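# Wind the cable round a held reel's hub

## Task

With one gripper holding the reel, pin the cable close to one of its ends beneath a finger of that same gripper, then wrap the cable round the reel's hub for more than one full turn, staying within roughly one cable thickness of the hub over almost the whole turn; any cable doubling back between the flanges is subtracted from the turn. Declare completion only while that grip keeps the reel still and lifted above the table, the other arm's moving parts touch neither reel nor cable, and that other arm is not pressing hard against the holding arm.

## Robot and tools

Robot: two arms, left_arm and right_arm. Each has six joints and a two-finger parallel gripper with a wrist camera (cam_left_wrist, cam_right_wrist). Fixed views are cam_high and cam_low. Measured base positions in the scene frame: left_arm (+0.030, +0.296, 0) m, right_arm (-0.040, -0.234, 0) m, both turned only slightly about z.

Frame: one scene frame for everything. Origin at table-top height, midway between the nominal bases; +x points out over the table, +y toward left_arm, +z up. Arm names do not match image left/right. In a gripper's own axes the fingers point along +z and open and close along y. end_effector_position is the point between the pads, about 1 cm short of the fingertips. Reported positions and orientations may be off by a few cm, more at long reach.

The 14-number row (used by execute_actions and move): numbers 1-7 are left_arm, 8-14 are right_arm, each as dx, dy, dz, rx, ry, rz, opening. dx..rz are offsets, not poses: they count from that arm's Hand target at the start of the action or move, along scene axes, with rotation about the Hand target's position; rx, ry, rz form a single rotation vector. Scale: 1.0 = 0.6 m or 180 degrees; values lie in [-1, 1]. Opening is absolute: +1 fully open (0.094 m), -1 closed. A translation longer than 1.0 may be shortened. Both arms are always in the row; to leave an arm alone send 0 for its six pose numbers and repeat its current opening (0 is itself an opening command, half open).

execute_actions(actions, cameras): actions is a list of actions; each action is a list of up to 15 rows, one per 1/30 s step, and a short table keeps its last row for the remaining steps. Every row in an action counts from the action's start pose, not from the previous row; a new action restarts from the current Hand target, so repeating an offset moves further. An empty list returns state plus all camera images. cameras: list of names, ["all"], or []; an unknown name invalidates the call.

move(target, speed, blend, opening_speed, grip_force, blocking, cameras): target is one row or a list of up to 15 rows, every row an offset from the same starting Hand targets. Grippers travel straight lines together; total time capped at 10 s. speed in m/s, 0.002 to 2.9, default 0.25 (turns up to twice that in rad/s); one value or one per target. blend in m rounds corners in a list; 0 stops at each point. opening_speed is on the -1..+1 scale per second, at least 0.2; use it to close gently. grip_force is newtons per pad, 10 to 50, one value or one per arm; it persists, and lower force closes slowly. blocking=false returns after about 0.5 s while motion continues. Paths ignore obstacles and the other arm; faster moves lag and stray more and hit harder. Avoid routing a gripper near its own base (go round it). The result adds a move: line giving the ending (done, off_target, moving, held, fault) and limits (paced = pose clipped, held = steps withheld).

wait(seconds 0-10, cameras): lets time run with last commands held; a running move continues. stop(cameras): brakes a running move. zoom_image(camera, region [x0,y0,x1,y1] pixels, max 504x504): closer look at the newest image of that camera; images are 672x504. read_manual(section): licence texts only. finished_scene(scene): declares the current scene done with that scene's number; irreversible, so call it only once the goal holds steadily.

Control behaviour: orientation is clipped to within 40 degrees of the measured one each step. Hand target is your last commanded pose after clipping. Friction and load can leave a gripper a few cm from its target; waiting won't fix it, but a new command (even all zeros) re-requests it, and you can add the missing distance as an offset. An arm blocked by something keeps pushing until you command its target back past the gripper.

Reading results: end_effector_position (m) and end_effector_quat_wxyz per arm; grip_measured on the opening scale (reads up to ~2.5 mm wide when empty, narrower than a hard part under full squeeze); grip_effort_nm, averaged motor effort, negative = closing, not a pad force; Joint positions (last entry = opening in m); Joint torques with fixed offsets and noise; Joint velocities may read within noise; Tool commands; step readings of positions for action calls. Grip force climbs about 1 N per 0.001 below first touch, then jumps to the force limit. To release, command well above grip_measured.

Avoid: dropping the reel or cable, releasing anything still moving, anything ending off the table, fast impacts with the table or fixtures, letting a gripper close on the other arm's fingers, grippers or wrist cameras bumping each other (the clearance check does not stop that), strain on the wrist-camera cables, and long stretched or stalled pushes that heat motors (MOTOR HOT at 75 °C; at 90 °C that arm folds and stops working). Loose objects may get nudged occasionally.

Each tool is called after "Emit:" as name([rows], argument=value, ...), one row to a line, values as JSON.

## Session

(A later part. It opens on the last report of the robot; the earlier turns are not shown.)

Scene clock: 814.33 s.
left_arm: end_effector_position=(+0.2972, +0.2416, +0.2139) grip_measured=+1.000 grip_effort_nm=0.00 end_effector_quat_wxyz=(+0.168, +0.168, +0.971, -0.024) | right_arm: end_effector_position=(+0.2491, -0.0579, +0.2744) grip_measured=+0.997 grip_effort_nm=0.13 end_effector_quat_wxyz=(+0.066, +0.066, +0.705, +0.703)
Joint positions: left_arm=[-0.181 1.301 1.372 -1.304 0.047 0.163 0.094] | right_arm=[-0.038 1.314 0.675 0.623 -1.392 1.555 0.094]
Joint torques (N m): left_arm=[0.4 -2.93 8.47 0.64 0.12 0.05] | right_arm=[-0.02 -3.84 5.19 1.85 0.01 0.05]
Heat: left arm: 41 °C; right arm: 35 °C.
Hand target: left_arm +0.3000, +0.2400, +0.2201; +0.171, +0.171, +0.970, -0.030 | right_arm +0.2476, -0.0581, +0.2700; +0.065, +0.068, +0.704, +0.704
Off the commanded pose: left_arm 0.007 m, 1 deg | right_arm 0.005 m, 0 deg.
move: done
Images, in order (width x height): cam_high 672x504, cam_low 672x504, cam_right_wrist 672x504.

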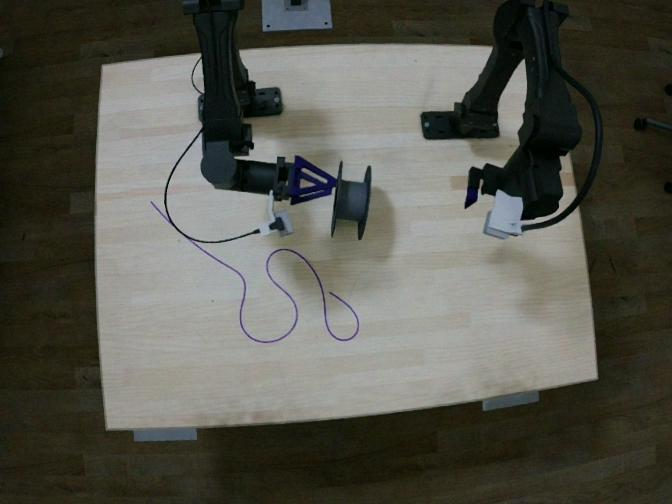

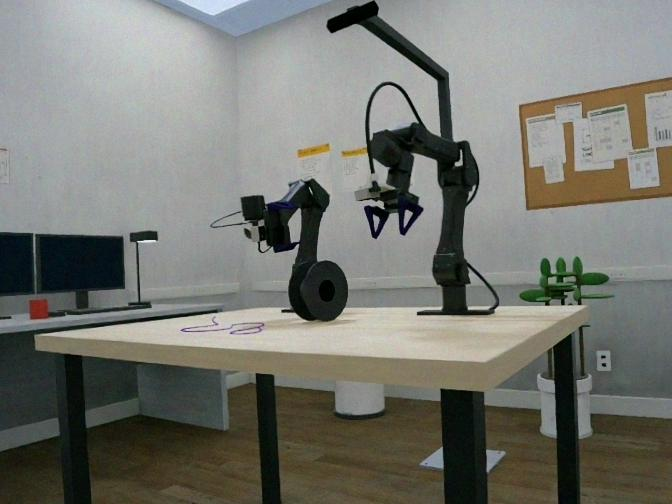

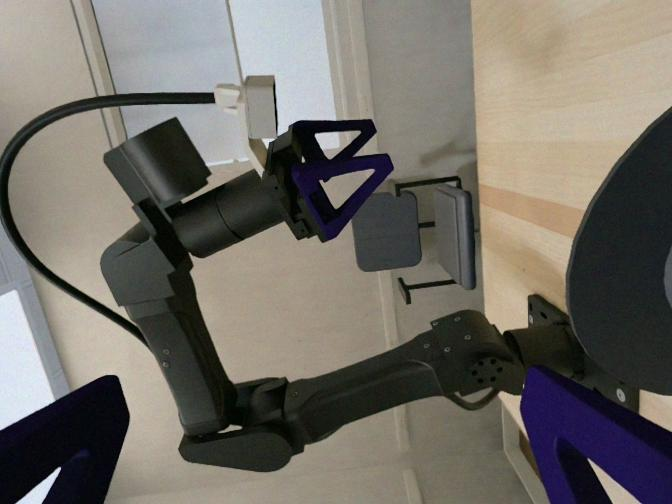

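Emit:
move(target=[0,0,0,0,0,0,1, 0,0,-0.2167,0,0,0,1], speed=0.15, cameras=["cam_high","cam_right_wrist","cam_low"])

Scene clock: 824.83 s.
left_arm: end_effector_position=(+0.2972, +0.2416, +0.2139) grip_measured=+1.000 grip_effort_nm=0.00 end_effector_quat_wxyz=(+0.168, +0.168, +0.971, -0.024) | right_arm: end_effector_position=(+0.2505, -0.0580, +0.1435) grip_measured=+0.997 grip_effort_nm=0.13 end_effector_quat_wxyz=(+0.068, +0.065, +0.706, +0.702)
Joint positions: left_arm=[-0.181 1.301 1.372 -1.304 0.047 0.163 0.094] | right_arm=[-0.038 1.803 0.424 1.35 -1.391 1.539 0.094]
Joint torques (N m): left_arm=[0.42 -2.93 8.49 0.64 0.12 0.05] | right_arm=[-0.03 -4.72 2.84 1.86 -0.03 0.06]
Heat: left arm: 41 °C; right arm: 34 °C.
Hand target: left_arm +0.3000, +0.2400, +0.2201; +0.171, +0.171, +0.970, -0.030 | right_arm +0.2477, -0.0581, +0.1401; +0.066, +0.067, +0.704, +0.704
Off the commanded pose: left_arm 0.007 m, 1 deg | right_arm 0.005 m, 0 deg.
move: done
Images, in order (width x height): cam_high 672x504, cam_low 672x504, cam_right_wrist 672x504.

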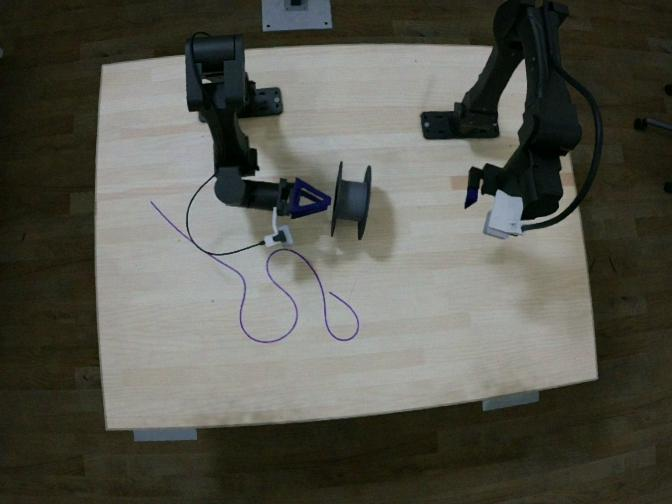

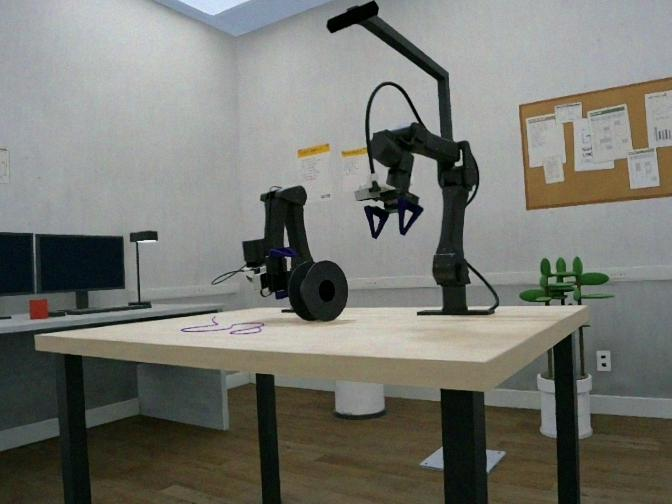

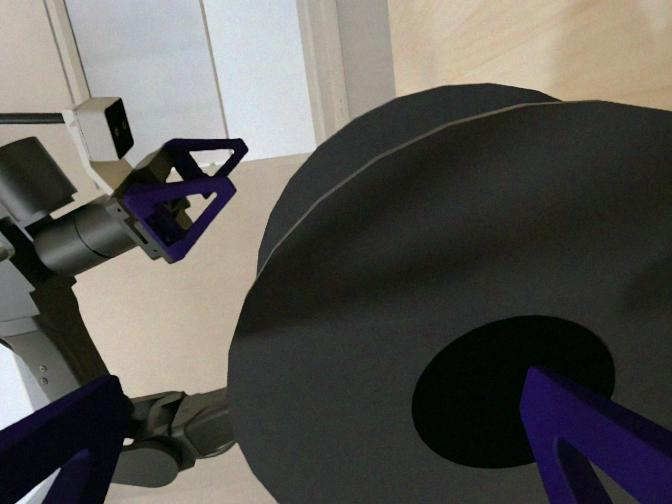

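Emit:
move(target=[0,0,0,0,0,0,1, -0.0307,0.006,0,0.0164,-0.0032,0,1], speed=0.08, cameras=["cam_right_wrist"])

Scene clock: 869.67 s.
left_arm: end_effector_position=(+0.2972, +0.2416, +0.2139) grip_measured=+1.000 grip_effort_nm=-0.01 end_effector_quat_wxyz=(+0.168, +0.168, +0.971, -0.024) | right_arm: end_effector_position=(+0.2328, -0.0564, +0.1397) grip_measured=+0.997 grip_effort_nm=0.13 end_effector_quat_wxyz=(+0.064, +0.073, +0.700, +0.708)
Joint positions: left_arm=[-0.181 1.301 1.372 -1.304 0.047 0.163 0.094] | right_arm=[-0.031 1.833 0.343 1.543 -1.379 1.636 0.094]
Joint torques (N m): left_arm=[0.43 -2.93 8.47 0.64 0.12 0.05] | right_arm=[0.68 -5.12 2.52 1.92 0.05 0.05]
Heat: left arm: 41 °C; right arm: 32 °C.
Hand target: left_arm +0.3000, +0.2400, +0.2201; +0.171, +0.171, +0.970, -0.030 | right_arm +0.2293, -0.0546, +0.1400; +0.067, +0.066, +0.685, +0.722
Off the commanded pose: left_arm 0.007 m, 1 deg | right_arm 0.004 m, 3 deg.
joint sent to its limit (right arm) — joint 4 (wrist pitch), upper limit. The joint targets still meet the commanded pose.
move: off_target (right_arm)
Images, in order (width x height): cam_right_wrist 672x504.

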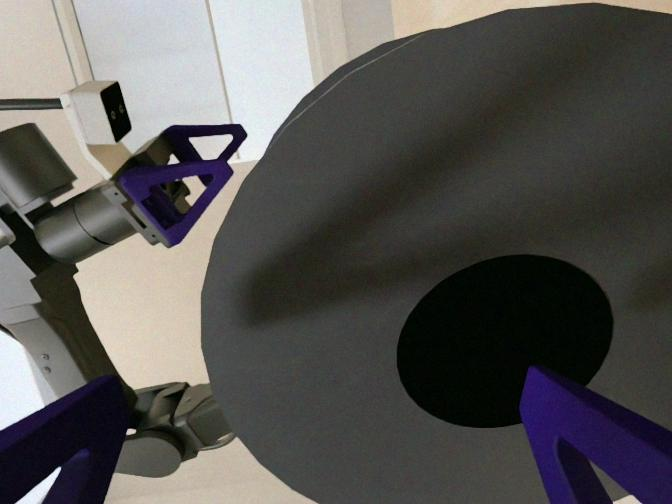

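Emit:
move(target=[0,0,0,0,0,0,1, 0.004,0.02,0.011,-0.0137,0.0026,0,1], speed=0.06, cameras=["cam_right_wrist"])

Scene clock: 895.73 s.
left_arm: end_effector_position=(+0.2972, +0.2416, +0.2139) grip_measured=+1.000 grip_effort_nm=0.00 end_effector_quat_wxyz=(+0.168, +0.168, +0.971, -0.024) | right_arm: end_effector_position=(+0.2318, -0.0444, +0.1424) grip_measured=+0.997 grip_effort_nm=0.13 end_effector_quat_wxyz=(+0.059, +0.077, +0.700, +0.707)
Joint positions: left_arm=[-0.181 1.301 1.372 -1.304 0.047 0.163 0.094] | right_arm=[0.019 1.802 0.343 1.491 -1.33 1.628 0.094]
Joint torques (N m): left_arm=[0.4 -2.93 8.47 0.64 0.12 0.04] | right_arm=[0.7 -6.6 3.86 1.52 0.04 -0.12]
Heat: left arm: 41 °C; right arm: 32 °C.
Hand target: left_arm +0.3000, +0.2400, +0.2201; +0.171, +0.171, +0.970, -0.030 | right_arm +0.2316, -0.0425, +0.1466; +0.066, +0.067, +0.701, +0.707
Off the commanded pose: left_arm 0.007 m, 1 deg | right_arm 0.005 m, 1 deg.
move: done
Images, in order (width x height): cam_right_wrist 672x504.

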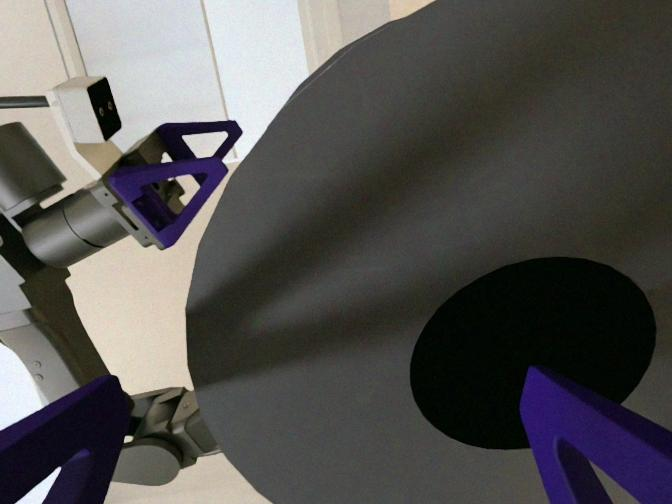

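Emit:
move(target=[0,0,0,0,0,0,1, 0.0142,0.0367,0.008,0,0,0,1], speed=0.05, cameras=["cam_right_wrist","cam_low","cam_high"])

Scene clock: 906.57 s.
left_arm: end_effector_position=(+0.2972, +0.2416, +0.2139) grip_measured=+1.000 grip_effort_nm=0.00 end_effector_quat_wxyz=(+0.168, +0.168, +0.971, -0.024) | right_arm: end_effector_position=(+0.2369, -0.0232, +0.1432) grip_measured=+0.997 grip_effort_nm=0.13 end_effector_quat_wxyz=(+0.054, +0.082, +0.702, +0.706)
Joint positions: left_arm=[-0.181 1.301 1.372 -1.304 0.047 0.163 0.094] | right_arm=[0.104 1.795 0.373 1.426 -1.243 1.616 0.094]
Joint torques (N m): left_arm=[0.4 -2.93 8.47 0.64 0.12 0.05] | right_arm=[0.76 -6.87 5.45 1.59 0.03 -0.11]
Heat: left arm: 41 °C; right arm: 32 °C.
Hand target: left_arm +0.3000, +0.2400, +0.2201; +0.171, +0.171, +0.970, -0.030 | right_arm +0.2401, -0.0205, +0.1514; +0.066, +0.067, +0.701, +0.707
Off the commanded pose: left_arm 0.007 m, 1 deg | right_arm 0.009 m, 2 deg.
move: done
Images, in order (width x height): cam_high 672x504, cam_low 672x504, cam_right_wrist 672x504.

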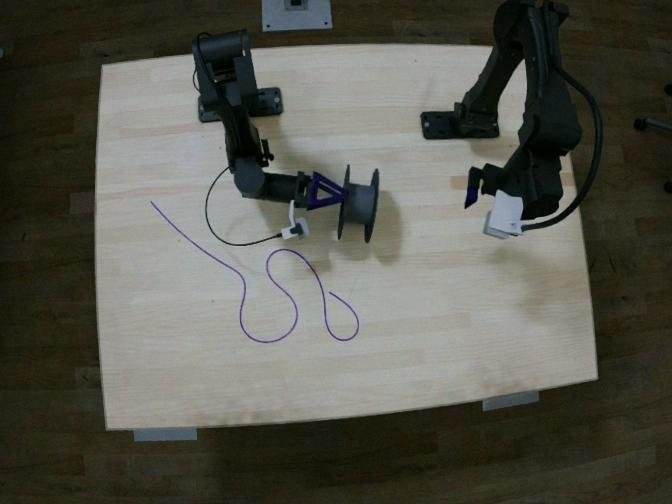

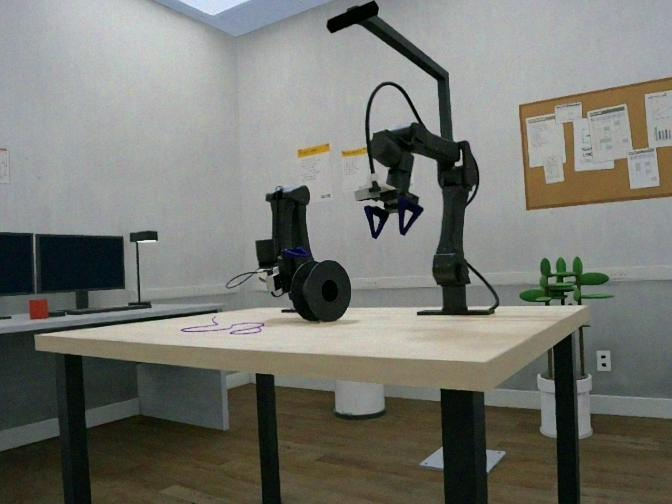

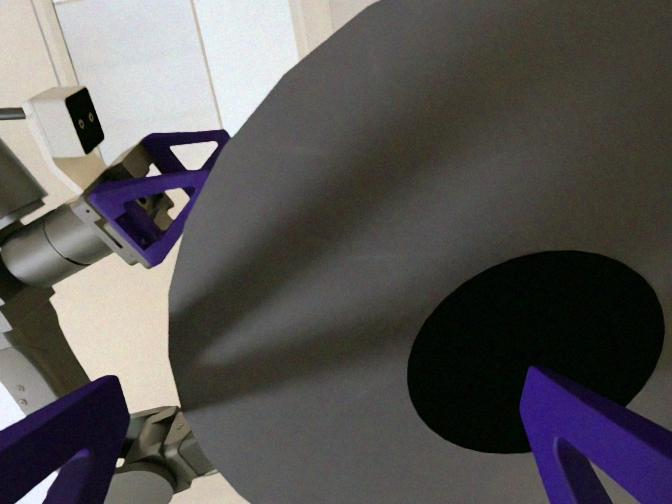

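Emit:
zoom_image(camera="cam_right_wrist", region=[380, 230, 672, 470])

Emit:
zoom_image(camera="cam_low", region=[270, 240, 370, 330])

Scaled by 1.726.

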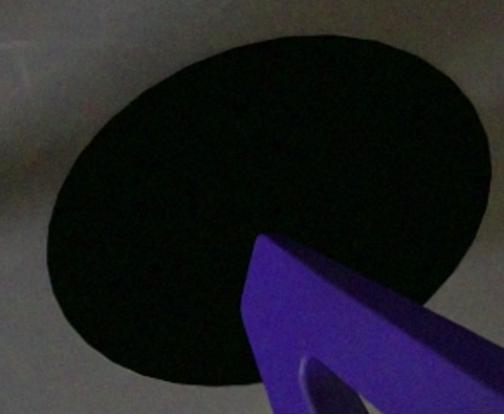

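Scaled by 5.040.

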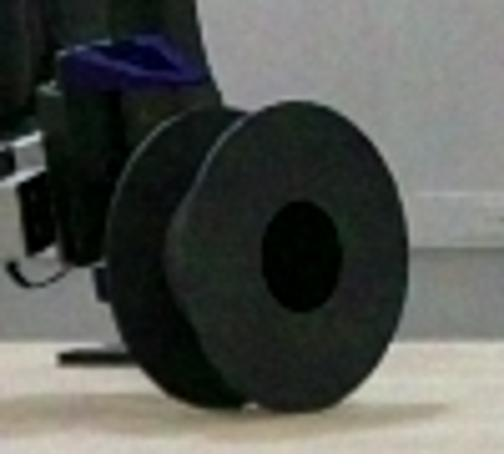

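Emit:
move([
  [0,0,0,0,0,0,1, -0.0143,-0.0737,0,0,0,0,1],
  [0,0,0,0,0,0,1, -0.0143,-0.0737,0.1833,0,0,0,1],
  [0,0,0,0,0,0,1, 0.0615,-0.5292,0.031,-0.4941,-0.165,0.2525,0.2],
], speed=[0.08,0.2,0.25], blend=[0.01,0.03,0], cameras=["all"])

Scene clock: 1139.80 s.
left_arm: end_effector_position=(+0.2972, +0.2416, +0.2139) grip_measured=+1.000 grip_effort_nm=-0.01 end_effector_quat_wxyz=(+0.168, +0.168, +0.971, -0.024) | right_arm: end_effector_position=(+0.2760, -0.3339, +0.1672) grip_measured=+0.203 grip_effort_nm=-0.15 end_effector_quat_wxyz=(+0.671, -0.251, +0.661, +0.223)
Joint positions: left_arm=[-0.181 1.301 1.372 -1.304 0.047 0.163 0.094] | right_arm=[-0.915 1.836 0.517 1.546 -1.568 0.185 0.057]
Joint torques (N m): left_arm=[0.42 -2.92 8.47 0.65 0.12 0.05] | right_arm=[-0.61 -5.57 5.75 1.44 0.02 -0.08]
Heat: left arm: 42 °C; right arm: 32 °C.
Hand target: left_arm +0.3000, +0.2400, +0.2201; +0.171, +0.171, +0.970, -0.030 | right_arm +0.2771, -0.3380, +0.1700; +0.402, -0.344, +0.838, +0.134
Off the commanded pose: left_arm 0.007 m, 1 deg | right_arm 0.005 m, 90 deg; orientation clipped.
joint sent to its limit (right arm) — joint 5 (wrist yaw), lower limit. The joint targets are off in orientation, not in position.
move: off_target (right_arm); target 3's new opening was sent with right_arm's hand 0.005 m and 90 deg from that target; limits=paced

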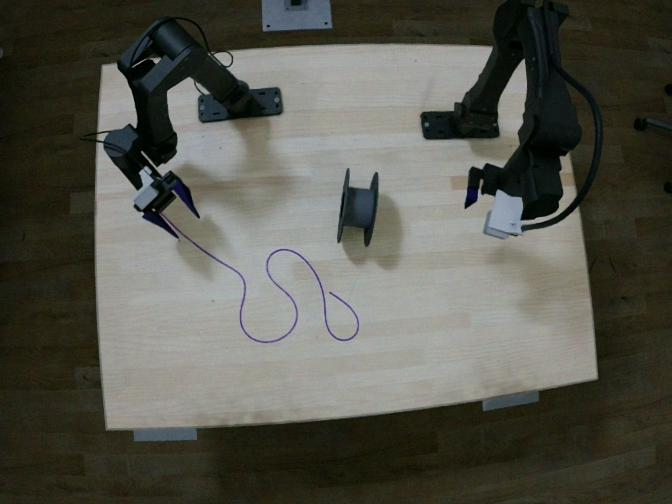

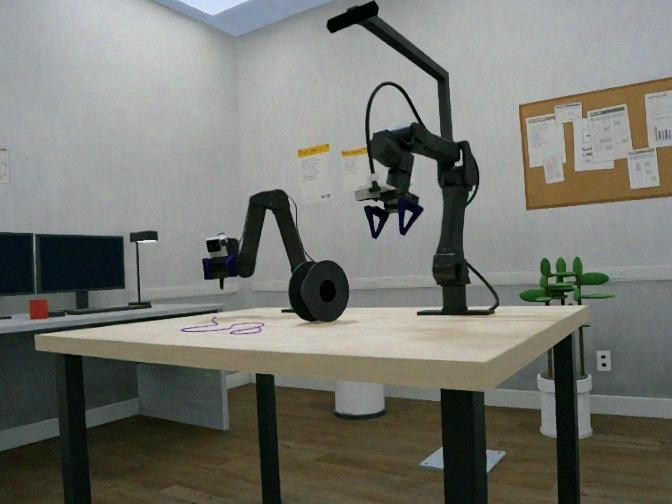

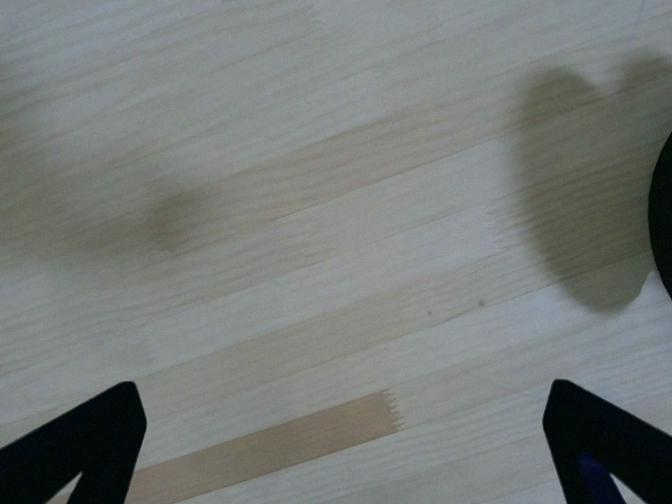

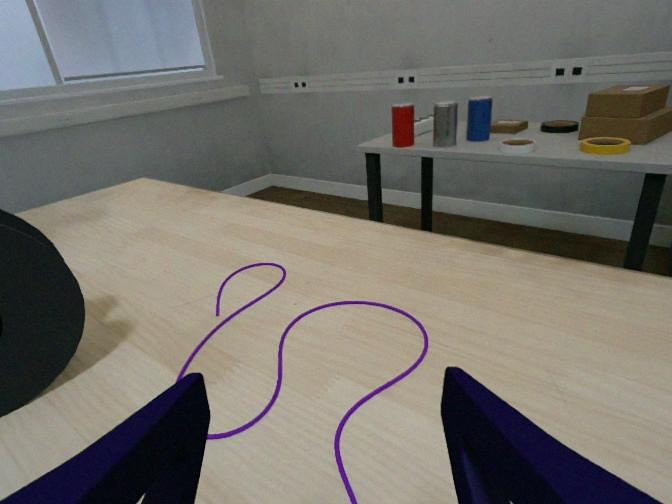

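Emit:
move(target=[0,0,0,0,0,0,1, 0,0,0.05,-0.0098,0.1177,-0.3344,0.2], cameras=["cam_right_wrist","cam_high"])

Scene clock: 1152.80 s.
left_arm: end_effector_position=(+0.2972, +0.2416, +0.2139) grip_measured=+1.000 grip_effort_nm=0.00 end_effector_quat_wxyz=(+0.168, +0.168, +0.971, -0.024) | right_arm: end_effector_position=(+0.2770, -0.3388, +0.1936) grip_measured=+0.203 grip_effort_nm=-0.14 end_effector_quat_wxyz=(+0.259, +0.141, +0.955, -0.037)
Joint positions: left_arm=[-0.181 1.301 1.372 -1.304 0.047 0.163 0.094] | right_arm=[-0.365 1.332 1.23 -0.939 -0.024 -0.035 0.057]
Joint torques (N m): left_arm=[0.42 -2.93 8.47 0.64 0.12 0.05] | right_arm=[0.66 -3.62 9.46 1.12 0.06 0.12]
Heat: left arm: 42 °C; right arm: 33 °C.
Hand target: left_arm +0.3000, +0.2400, +0.2201; +0.171, +0.171, +0.970, -0.030 | right_arm +0.2770, -0.3381, +0.1999; +0.256, +0.143, +0.955, -0.038
Off the commanded pose: left_arm 0.007 m, 1 deg | right_arm 0.006 m, 0 deg.
move: done
Images, in order (width x height): cam_high 672x504, cam_right_wrist 672x504.

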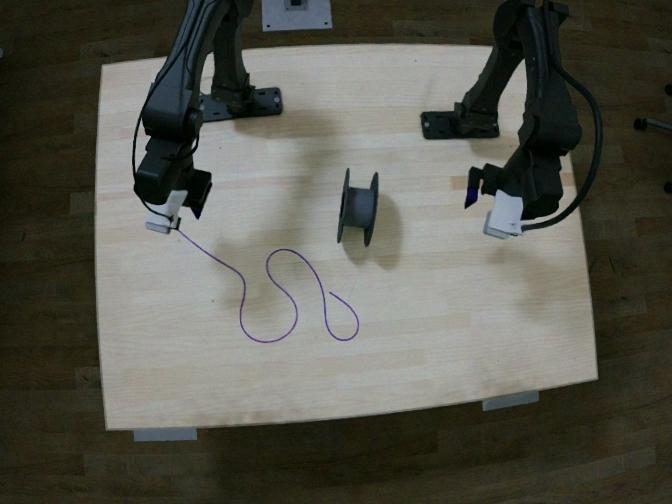

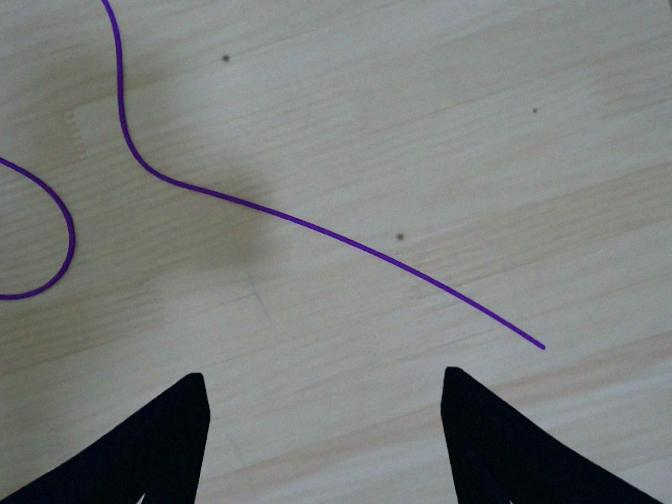

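Emit:
move(target=[0,0,0,0,0,0,1, 0.1133,-0.0198,-0.1832,-0.0503,0.1691,0.3634,0.2], cameras=["cam_right_wrist"])

Scene clock: 1193.43 s.
left_arm: end_effector_position=(+0.2972, +0.2416, +0.2139) grip_measured=+1.000 grip_effort_nm=-0.01 end_effector_quat_wxyz=(+0.168, +0.168, +0.971, -0.024) | right_arm: end_effector_position=(+0.3468, -0.3524, +0.0890) grip_measured=+0.203 grip_effort_nm=-0.15 end_effector_quat_wxyz=(+0.011, -0.416, +0.909, -0.008)
Joint positions: left_arm=[-0.181 1.301 1.372 -1.304 0.047 0.163 0.094] | right_arm=[-0.33 2.069 1.785 -1.26 -0.003 -1.158 0.057]
Joint torques (N m): left_arm=[0.42 -2.93 8.47 0.64 0.12 0.05] | right_arm=[0.58 -8.46 8.35 0.12 0.05 -0.08]
Heat: left arm: 42 °C; right arm: 36 °C.
Hand target: left_arm +0.3000, +0.2400, +0.2201; +0.171, +0.171, +0.970, -0.030 | right_arm +0.3451, -0.3498, +0.0902; +0.000, -0.423, +0.906, -0.001
Off the commanded pose: left_arm 0.007 m, 1 deg | right_arm 0.003 m, 2 deg.
move: done
Images, in order (width x height): cam_right_wrist 672x504.

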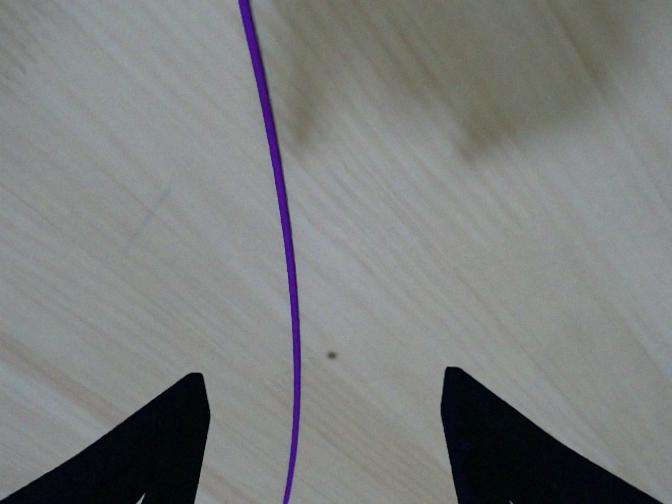

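Emit:
move(target=[0,0,0,0,0,0,1, -0.0217,0.0183,-0.1237,0,0,0,0.2], speed=0.1, cameras=["cam_right_wrist"])

Scene clock: 1214.73 s.
left_arm: end_effector_position=(+0.2972, +0.2416, +0.2139) grip_measured=+1.000 grip_effort_nm=0.00 end_effector_quat_wxyz=(+0.168, +0.168, +0.971, -0.024) | right_arm: end_effector_position=(+0.3384, -0.3431, +0.0234) grip_measured=+0.203 grip_effort_nm=-0.15 end_effector_quat_wxyz=(+0.012, -0.422, +0.906, -0.009)
Joint positions: left_arm=[-0.181 1.301 1.372 -1.304 0.047 0.163 0.094] | right_arm=[-0.314 2.069 1.52 -0.991 -0.002 -1.156 0.057]
Joint torques (N m): left_arm=[0.42 -2.95 8.46 0.64 0.12 0.05] | right_arm=[0.69 -8.7 4.63 0.46 0.04 0.1]
Heat: left arm: 42 °C; right arm: 36 °C.
Hand target: left_arm +0.3000, +0.2400, +0.2201; +0.171, +0.171, +0.970, -0.030 | right_arm +0.3320, -0.3389, +0.0159; +0.000, -0.423, +0.906, -0.001
Off the commanded pose: left_arm 0.007 m, 1 deg | right_arm 0.011 m, 2 deg.
move: off_target (right_arm)
Images, in order (width x height): cam_right_wrist 672x504.

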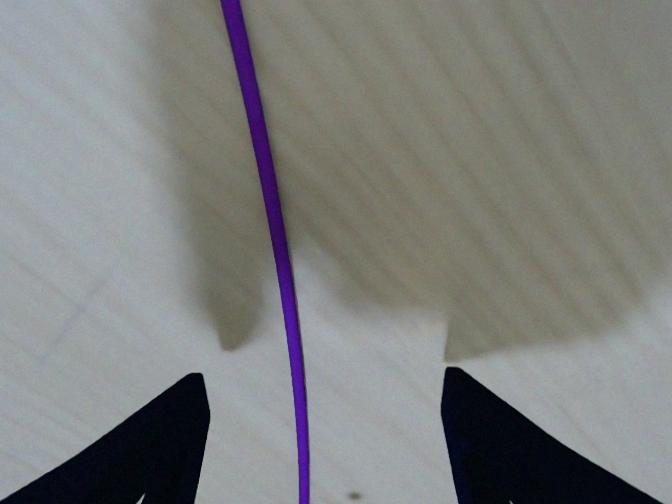

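Emit:
move(target=[0,0,0,0,0,0,1, -0.005,0.006,-0.0125,0,0,0,0.2], speed=0.05, cameras=["cam_right_wrist"])

Scene clock: 1220.23 s.
left_arm: end_effector_position=(+0.2972, +0.2416, +0.2139) grip_measured=+1.000 grip_effort_nm=-0.01 end_effector_quat_wxyz=(+0.168, +0.168, +0.971, -0.024) | right_arm: end_effector_position=(+0.3359, -0.3395, +0.0148) grip_measured=+0.203 grip_effort_nm=-0.15 end_effector_quat_wxyz=(+0.011, -0.423, +0.906, -0.009)
Joint positions: left_arm=[-0.181 1.301 1.372 -1.304 0.047 0.163 0.094] | right_arm=[-0.307 2.069 1.484 -0.957 -0.002 -1.15 0.057]
Joint torques (N m): left_arm=[0.42 -2.92 8.46 0.64 0.11 0.05] | right_arm=[0.7 -8.98 4.41 0.47 0.03 0.11]
Heat: left arm: 42 °C; right arm: 35 °C.
Hand target: left_arm +0.3000, +0.2400, +0.2201; +0.171, +0.171, +0.970, -0.030 | right_arm +0.3291, -0.3352, +0.0084; +0.000, -0.423, +0.906, -0.001
Off the commanded pose: left_arm 0.007 m, 1 deg | right_arm 0.010 m, 2 deg.
move: done
Images, in order (width x height): cam_right_wrist 672x504.

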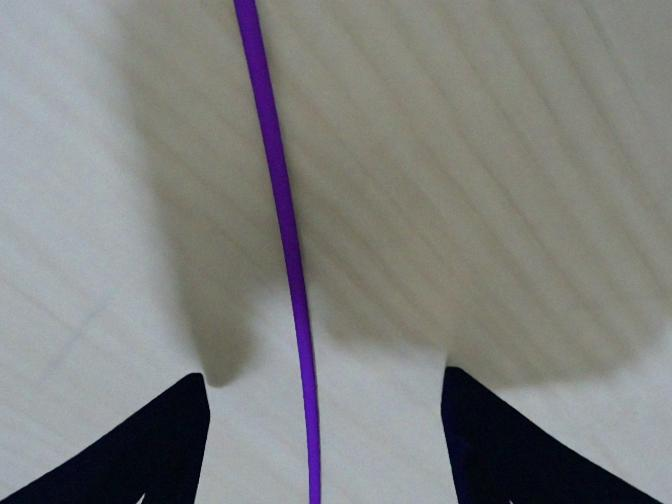

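Emit:
move(target=[0,0,0,0,0,0,1, -0.002,0.003,-0.0075,0,0,0,0.2], speed=0.04, cameras=["cam_right_wrist"])

Scene clock: 1224.50 s.
left_arm: end_effector_position=(+0.2972, +0.2416, +0.2139) grip_measured=+1.000 grip_effort_nm=-0.01 end_effector_quat_wxyz=(+0.168, +0.168, +0.971, -0.024) | right_arm: end_effector_position=(+0.3357, -0.3394, +0.0129) grip_measured=+0.203 grip_effort_nm=-0.14 end_effector_quat_wxyz=(+0.012, -0.422, +0.907, -0.010)
Joint positions: left_arm=[-0.181 1.301 1.372 -1.304 0.047 0.163 0.094] | right_arm=[-0.306 2.069 1.476 -0.947 -0.001 -1.147 0.056]
Joint torques (N m): left_arm=[0.42 -2.93 8.49 0.64 0.12 0.05] | right_arm=[0.96 -8.85 3.59 0.58 0.03 0.11]
Heat: left arm: 42 °C; right arm: 34 °C.
Hand target: left_arm +0.3000, +0.2400, +0.2201; +0.171, +0.171, +0.970, -0.030 | right_arm +0.3279, -0.3335, +0.0040; +0.000, -0.423, +0.906, -0.001
Off the commanded pose: left_arm 0.007 m, 1 deg | right_arm 0.013 m, 2 deg.
move: off_target (right_arm)
Images, in order (width x height): cam_right_wrist 672x504.

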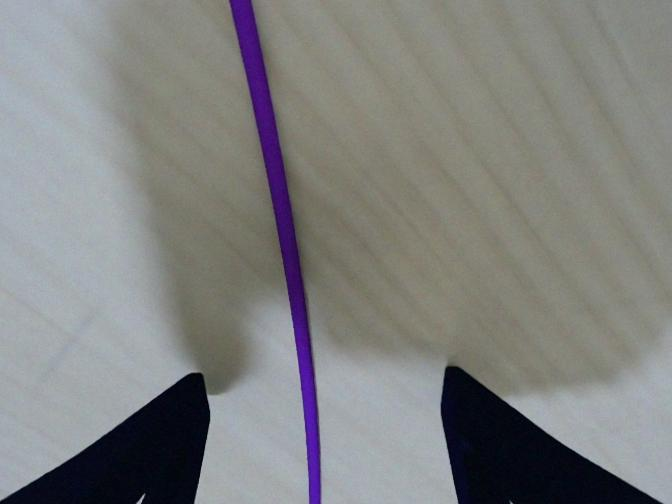

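Emit:
move(target=[0,0,0,0,0,0,1, 0,0,0,0,0,0,-1], opening_speed=0.5, grip_force=[50, 20], cameras=["cam_right_wrist"])

Scene clock: 1236.03 s.
left_arm: end_effector_position=(+0.2972, +0.2416, +0.2139) grip_measured=+1.000 grip_effort_nm=0.00 end_effector_quat_wxyz=(+0.168, +0.168, +0.971, -0.024) | right_arm: end_effector_position=(+0.3396, -0.3423, +0.0124) grip_measured=-0.904 grip_effort_nm=-0.46 end_effector_quat_wxyz=(+0.016, -0.421, +0.907, -0.020)
Joint positions: left_arm=[-0.181 1.301 1.372 -1.304 0.047 0.163 0.094] | right_arm=[-0.306 2.069 1.473 -0.925 0.009 -1.146 0.005]
Joint torques (N m): left_arm=[0.4 -2.95 8.47 0.64 0.12 0.04] | right_arm=[0.9 -8.81 3.97 0.34 -0.05 0.1]
Heat: left arm: 42 °C; right arm: 33 °C.
Hand target: left_arm +0.3000, +0.2400, +0.2201; +0.171, +0.171, +0.970, -0.030 | right_arm +0.3280, -0.3335, +0.0040; +0.000, -0.423, +0.906, -0.001
Off the commanded pose: left_arm 0.007 m, 1 deg | right_arm 0.017 m, 3 deg.
grip_force (N): 50, 20
move: off_target (right_arm)
Images, in order (width x height): cam_right_wrist 672x504.

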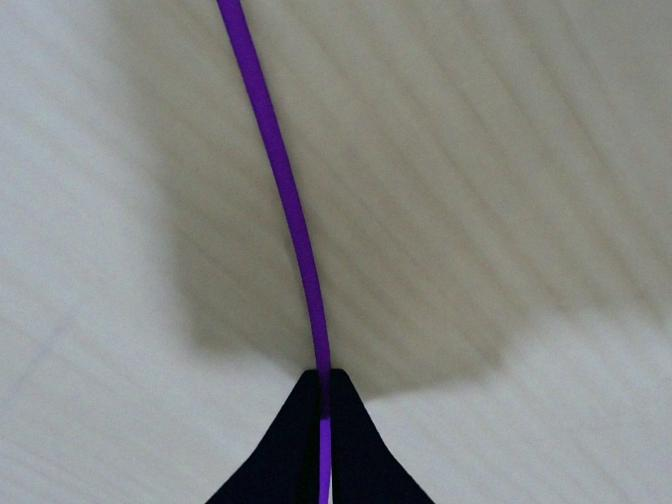

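Emit:
move(target=[0,0,0,0,0,0,1, 0,0,0.24,0,0,0,-1], speed=0.1, cameras=["all"])

Scene clock: 1243.07 s.
left_arm: end_effector_position=(+0.2972, +0.2416, +0.2139) grip_measured=+1.000 grip_effort_nm=-0.01 end_effector_quat_wxyz=(+0.168, +0.168, +0.971, -0.024) | right_arm: end_effector_position=(+0.3307, -0.3397, +0.1377) grip_measured=-0.905 grip_effort_nm=-0.48 end_effector_quat_wxyz=(-0.001, -0.421, +0.907, -0.005)
Joint positions: left_arm=[-0.181 1.301 1.372 -1.304 0.047 0.163 0.094] | right_arm=[-0.306 2.02 1.906 -1.453 0.009 -1.146 0.004]
Joint torques (N m): left_arm=[0.42 -2.92 8.46 0.65 0.12 0.05] | right_arm=[0.96 -9.99 7.94 0.06 -0.05 0.08]
Heat: left arm: 42 °C; right arm: 33 °C.
Hand target: left_arm +0.3000, +0.2400, +0.2201; +0.171, +0.171, +0.970, -0.030 | right_arm +0.3279, -0.3335, +0.1479; +0.000, -0.423, +0.906, -0.001
Off the commanded pose: left_arm 0.007 m, 1 deg | right_arm 0.012 m, 1 deg.
grip_force (N): 50, 20
move: off_target (right_arm)

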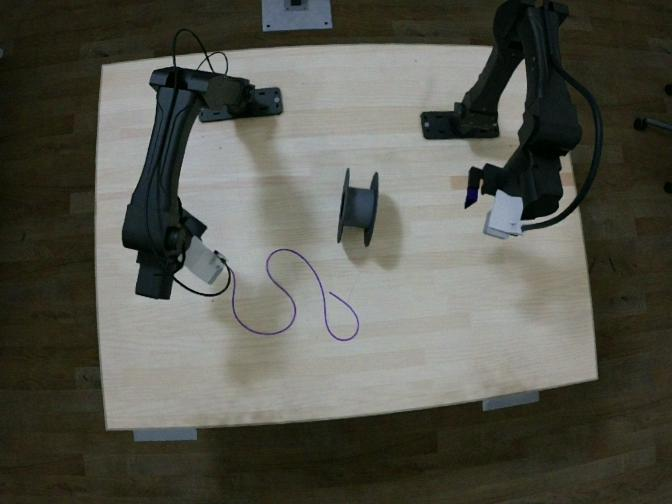

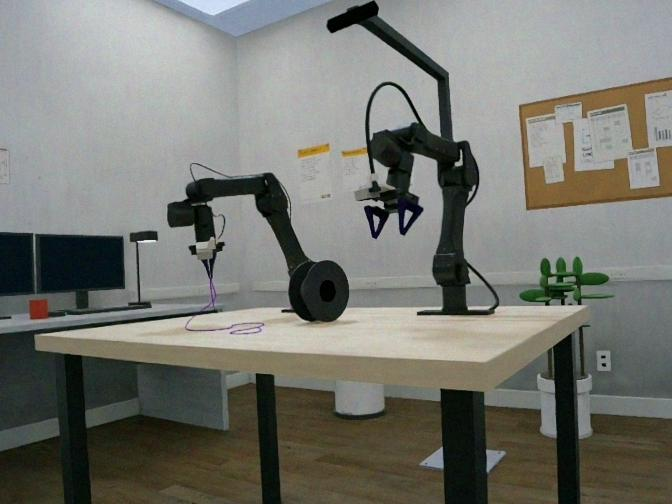

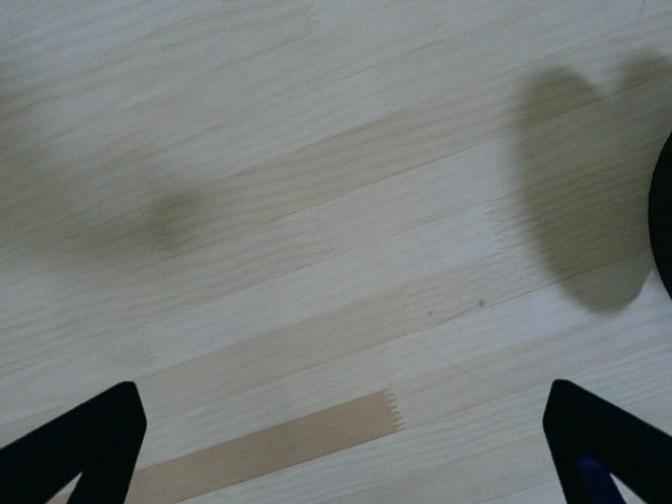

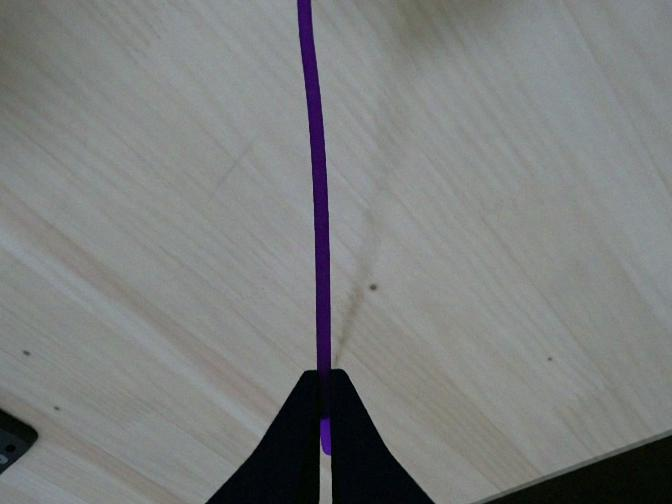

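Emit:
zoom_image(camera="cam_low", region=[170, 240, 280, 340])

Emit:
zoom_image(camera="cam_right_wrist", region=[240, 250, 420, 504])

Scaled by 4.582.

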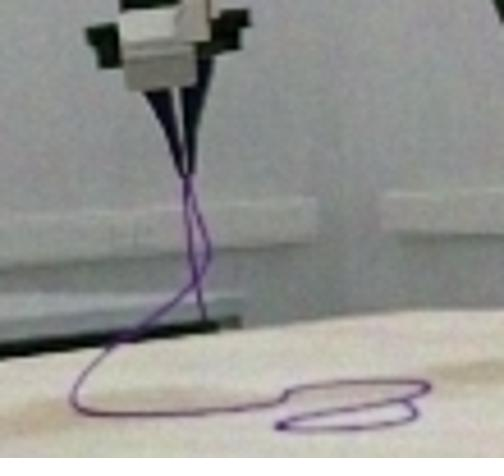

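Scaled by 1.984.

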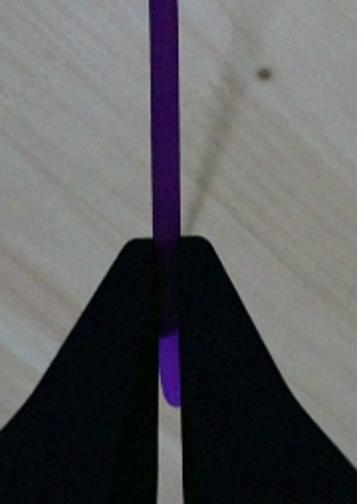

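Emit:
move([
  [0,0,0,0,0,0,1, -0.1298,0.3392,0.0118,0,0,-0.339,-1],
  [0,0,0,0,0,0,1, -0.155,0.456,0.3535,0.4922,0.1759,-0.2627,-1],
], speed=0.25, blend=[0.02,0], cameras=["all"])

Scene clock: 1332.13 s.
left_arm: end_effector_position=(+0.2972, +0.2416, +0.2139) grip_measured=+1.000 grip_effort_nm=0.00 end_effector_quat_wxyz=(+0.168, +0.168, +0.971, -0.024) | right_arm: end_effector_position=(+0.2404, -0.0622, +0.3602) grip_measured=-0.905 grip_effort_nm=-0.48 end_effector_quat_wxyz=(+0.063, +0.074, +0.704, +0.703)
Joint positions: left_arm=[-0.181 1.301 1.372 -1.304 0.047 0.163 0.094] | right_arm=[-0.055 1.195 0.945 0.234 -1.401 1.572 0.004]
Joint torques (N m): left_arm=[0.4 -2.93 8.47 0.64 0.12 0.04] | right_arm=[0.76 -4.7 5.48 1.81 0.01 0.05]
Heat: left arm: 43 °C; right arm: 34 °C.
Hand target: left_arm +0.3000, +0.2400, +0.2201; +0.171, +0.171, +0.970, -0.030 | right_arm +0.2349, -0.0599, +0.3600; +0.066, +0.067, +0.701, +0.707
Off the commanded pose: left_arm 0.007 m, 1 deg | right_arm 0.006 m, 1 deg.
grip_force (N): 50, 20
move: done

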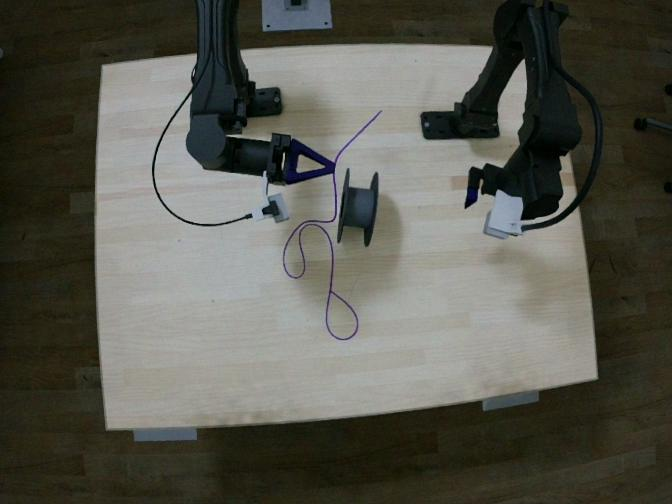

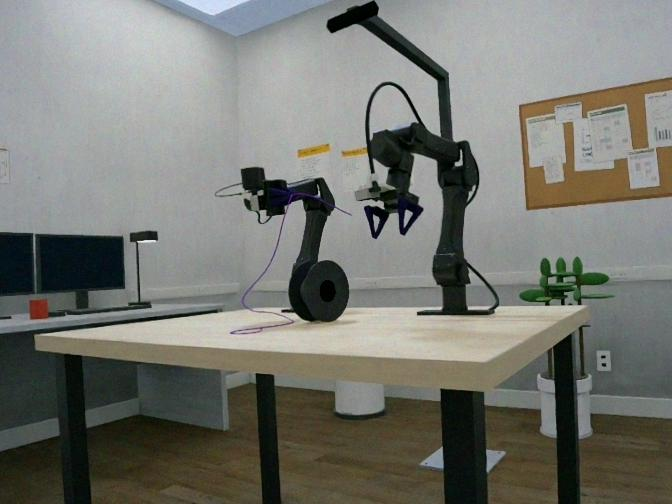

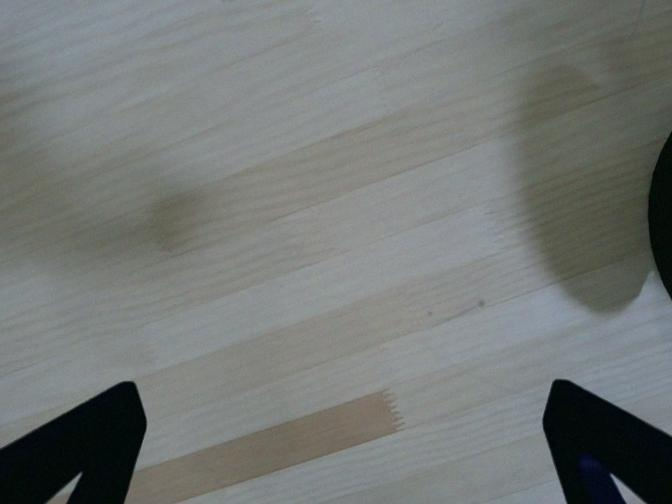

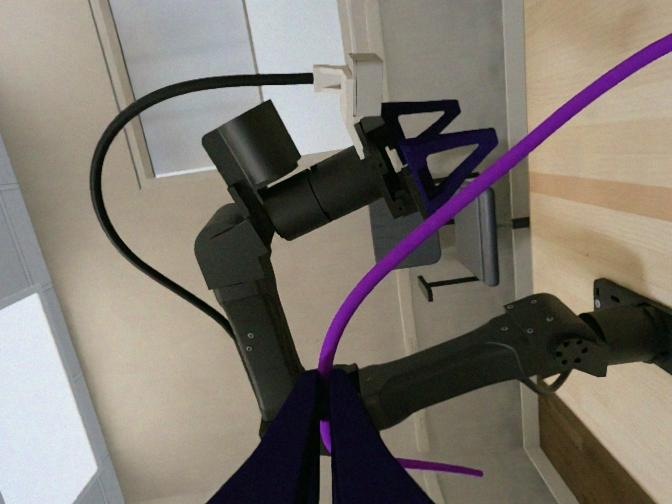

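Emit:
zoom_image(camera="cam_high", region=[260, 100, 400, 350])

Emit:
zoom_image(camera="cam_low", region=[210, 170, 370, 350])

Scaled by 2.016.

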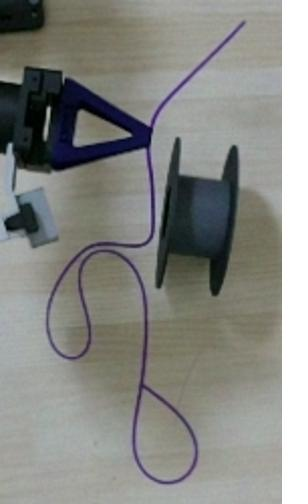

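Scaled by 2.800.

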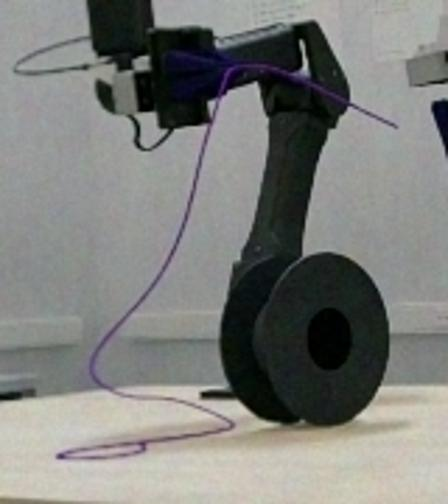

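Emit:
wait(seconds=0.5, cameras=["cam_high","cam_low","cam_right_wrist"])

Emit:
zoom_image(camera="cam_low", region=[210, 170, 370, 350])

Scene clock: 1374.50 s.
left_arm: end_effector_position=(+0.2972, +0.2416, +0.2139) grip_measured=+1.000 grip_effort_nm=0.00 end_effector_quat_wxyz=(+0.168, +0.168, +0.971, -0.024) | right_arm: end_effector_position=(+0.2404, -0.0622, +0.3602) grip_measured=-0.905 grip_effort_nm=-0.48 end_effector_quat_wxyz=(+0.063, +0.074, +0.704, +0.703)
Joint positions: left_arm=[-0.181 1.301 1.372 -1.304 0.047 0.163 0.094] | right_arm=[-0.055 1.195 0.945 0.235 -1.401 1.572 0.004]
Joint torques (N m): left_arm=[0.42 -2.93 8.47 0.64 0.12 0.04] | right_arm=[0.77 -4.67 5.44 1.83 0.01 0.05]
Heat: left arm: 43 °C; right arm: 33 °C.
Hand target: left_arm +0.3000, +0.2400, +0.2201; +0.171, +0.171, +0.970, -0.030 | right_arm +0.2349, -0.0599, +0.3600; +0.066, +0.067, +0.701, +0.707
Tool commands: left_gripper/opening=+1.0 right_gripper/opening=-1.0
Off the commanded pose: left_arm 0.007 m, 1 deg | right_arm 0.006 m, 1 deg.
grip_force (N): 50, 20
wait: 0.50 s; at rest from the start
Images, in order (width x height): cam_high 672x504, cam_low 672x504, cam_right_wrist 672x504.

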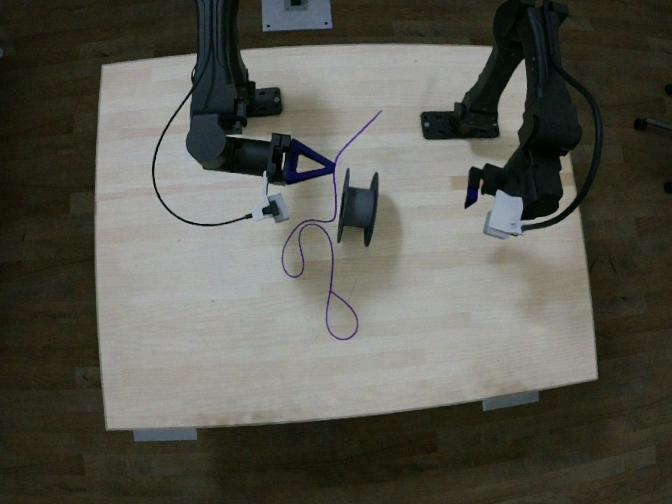

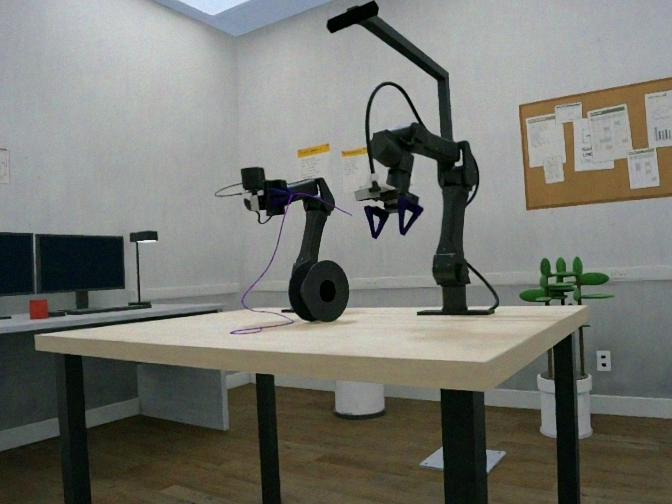

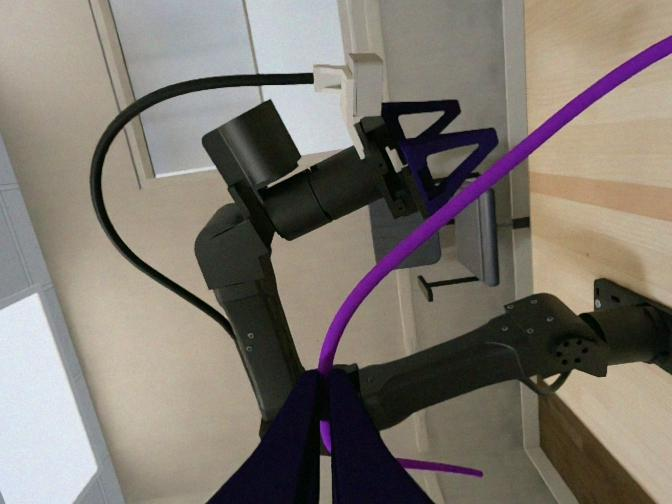

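Scaled by 2.800.

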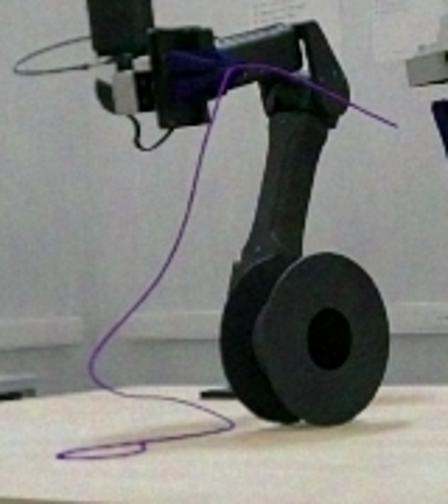

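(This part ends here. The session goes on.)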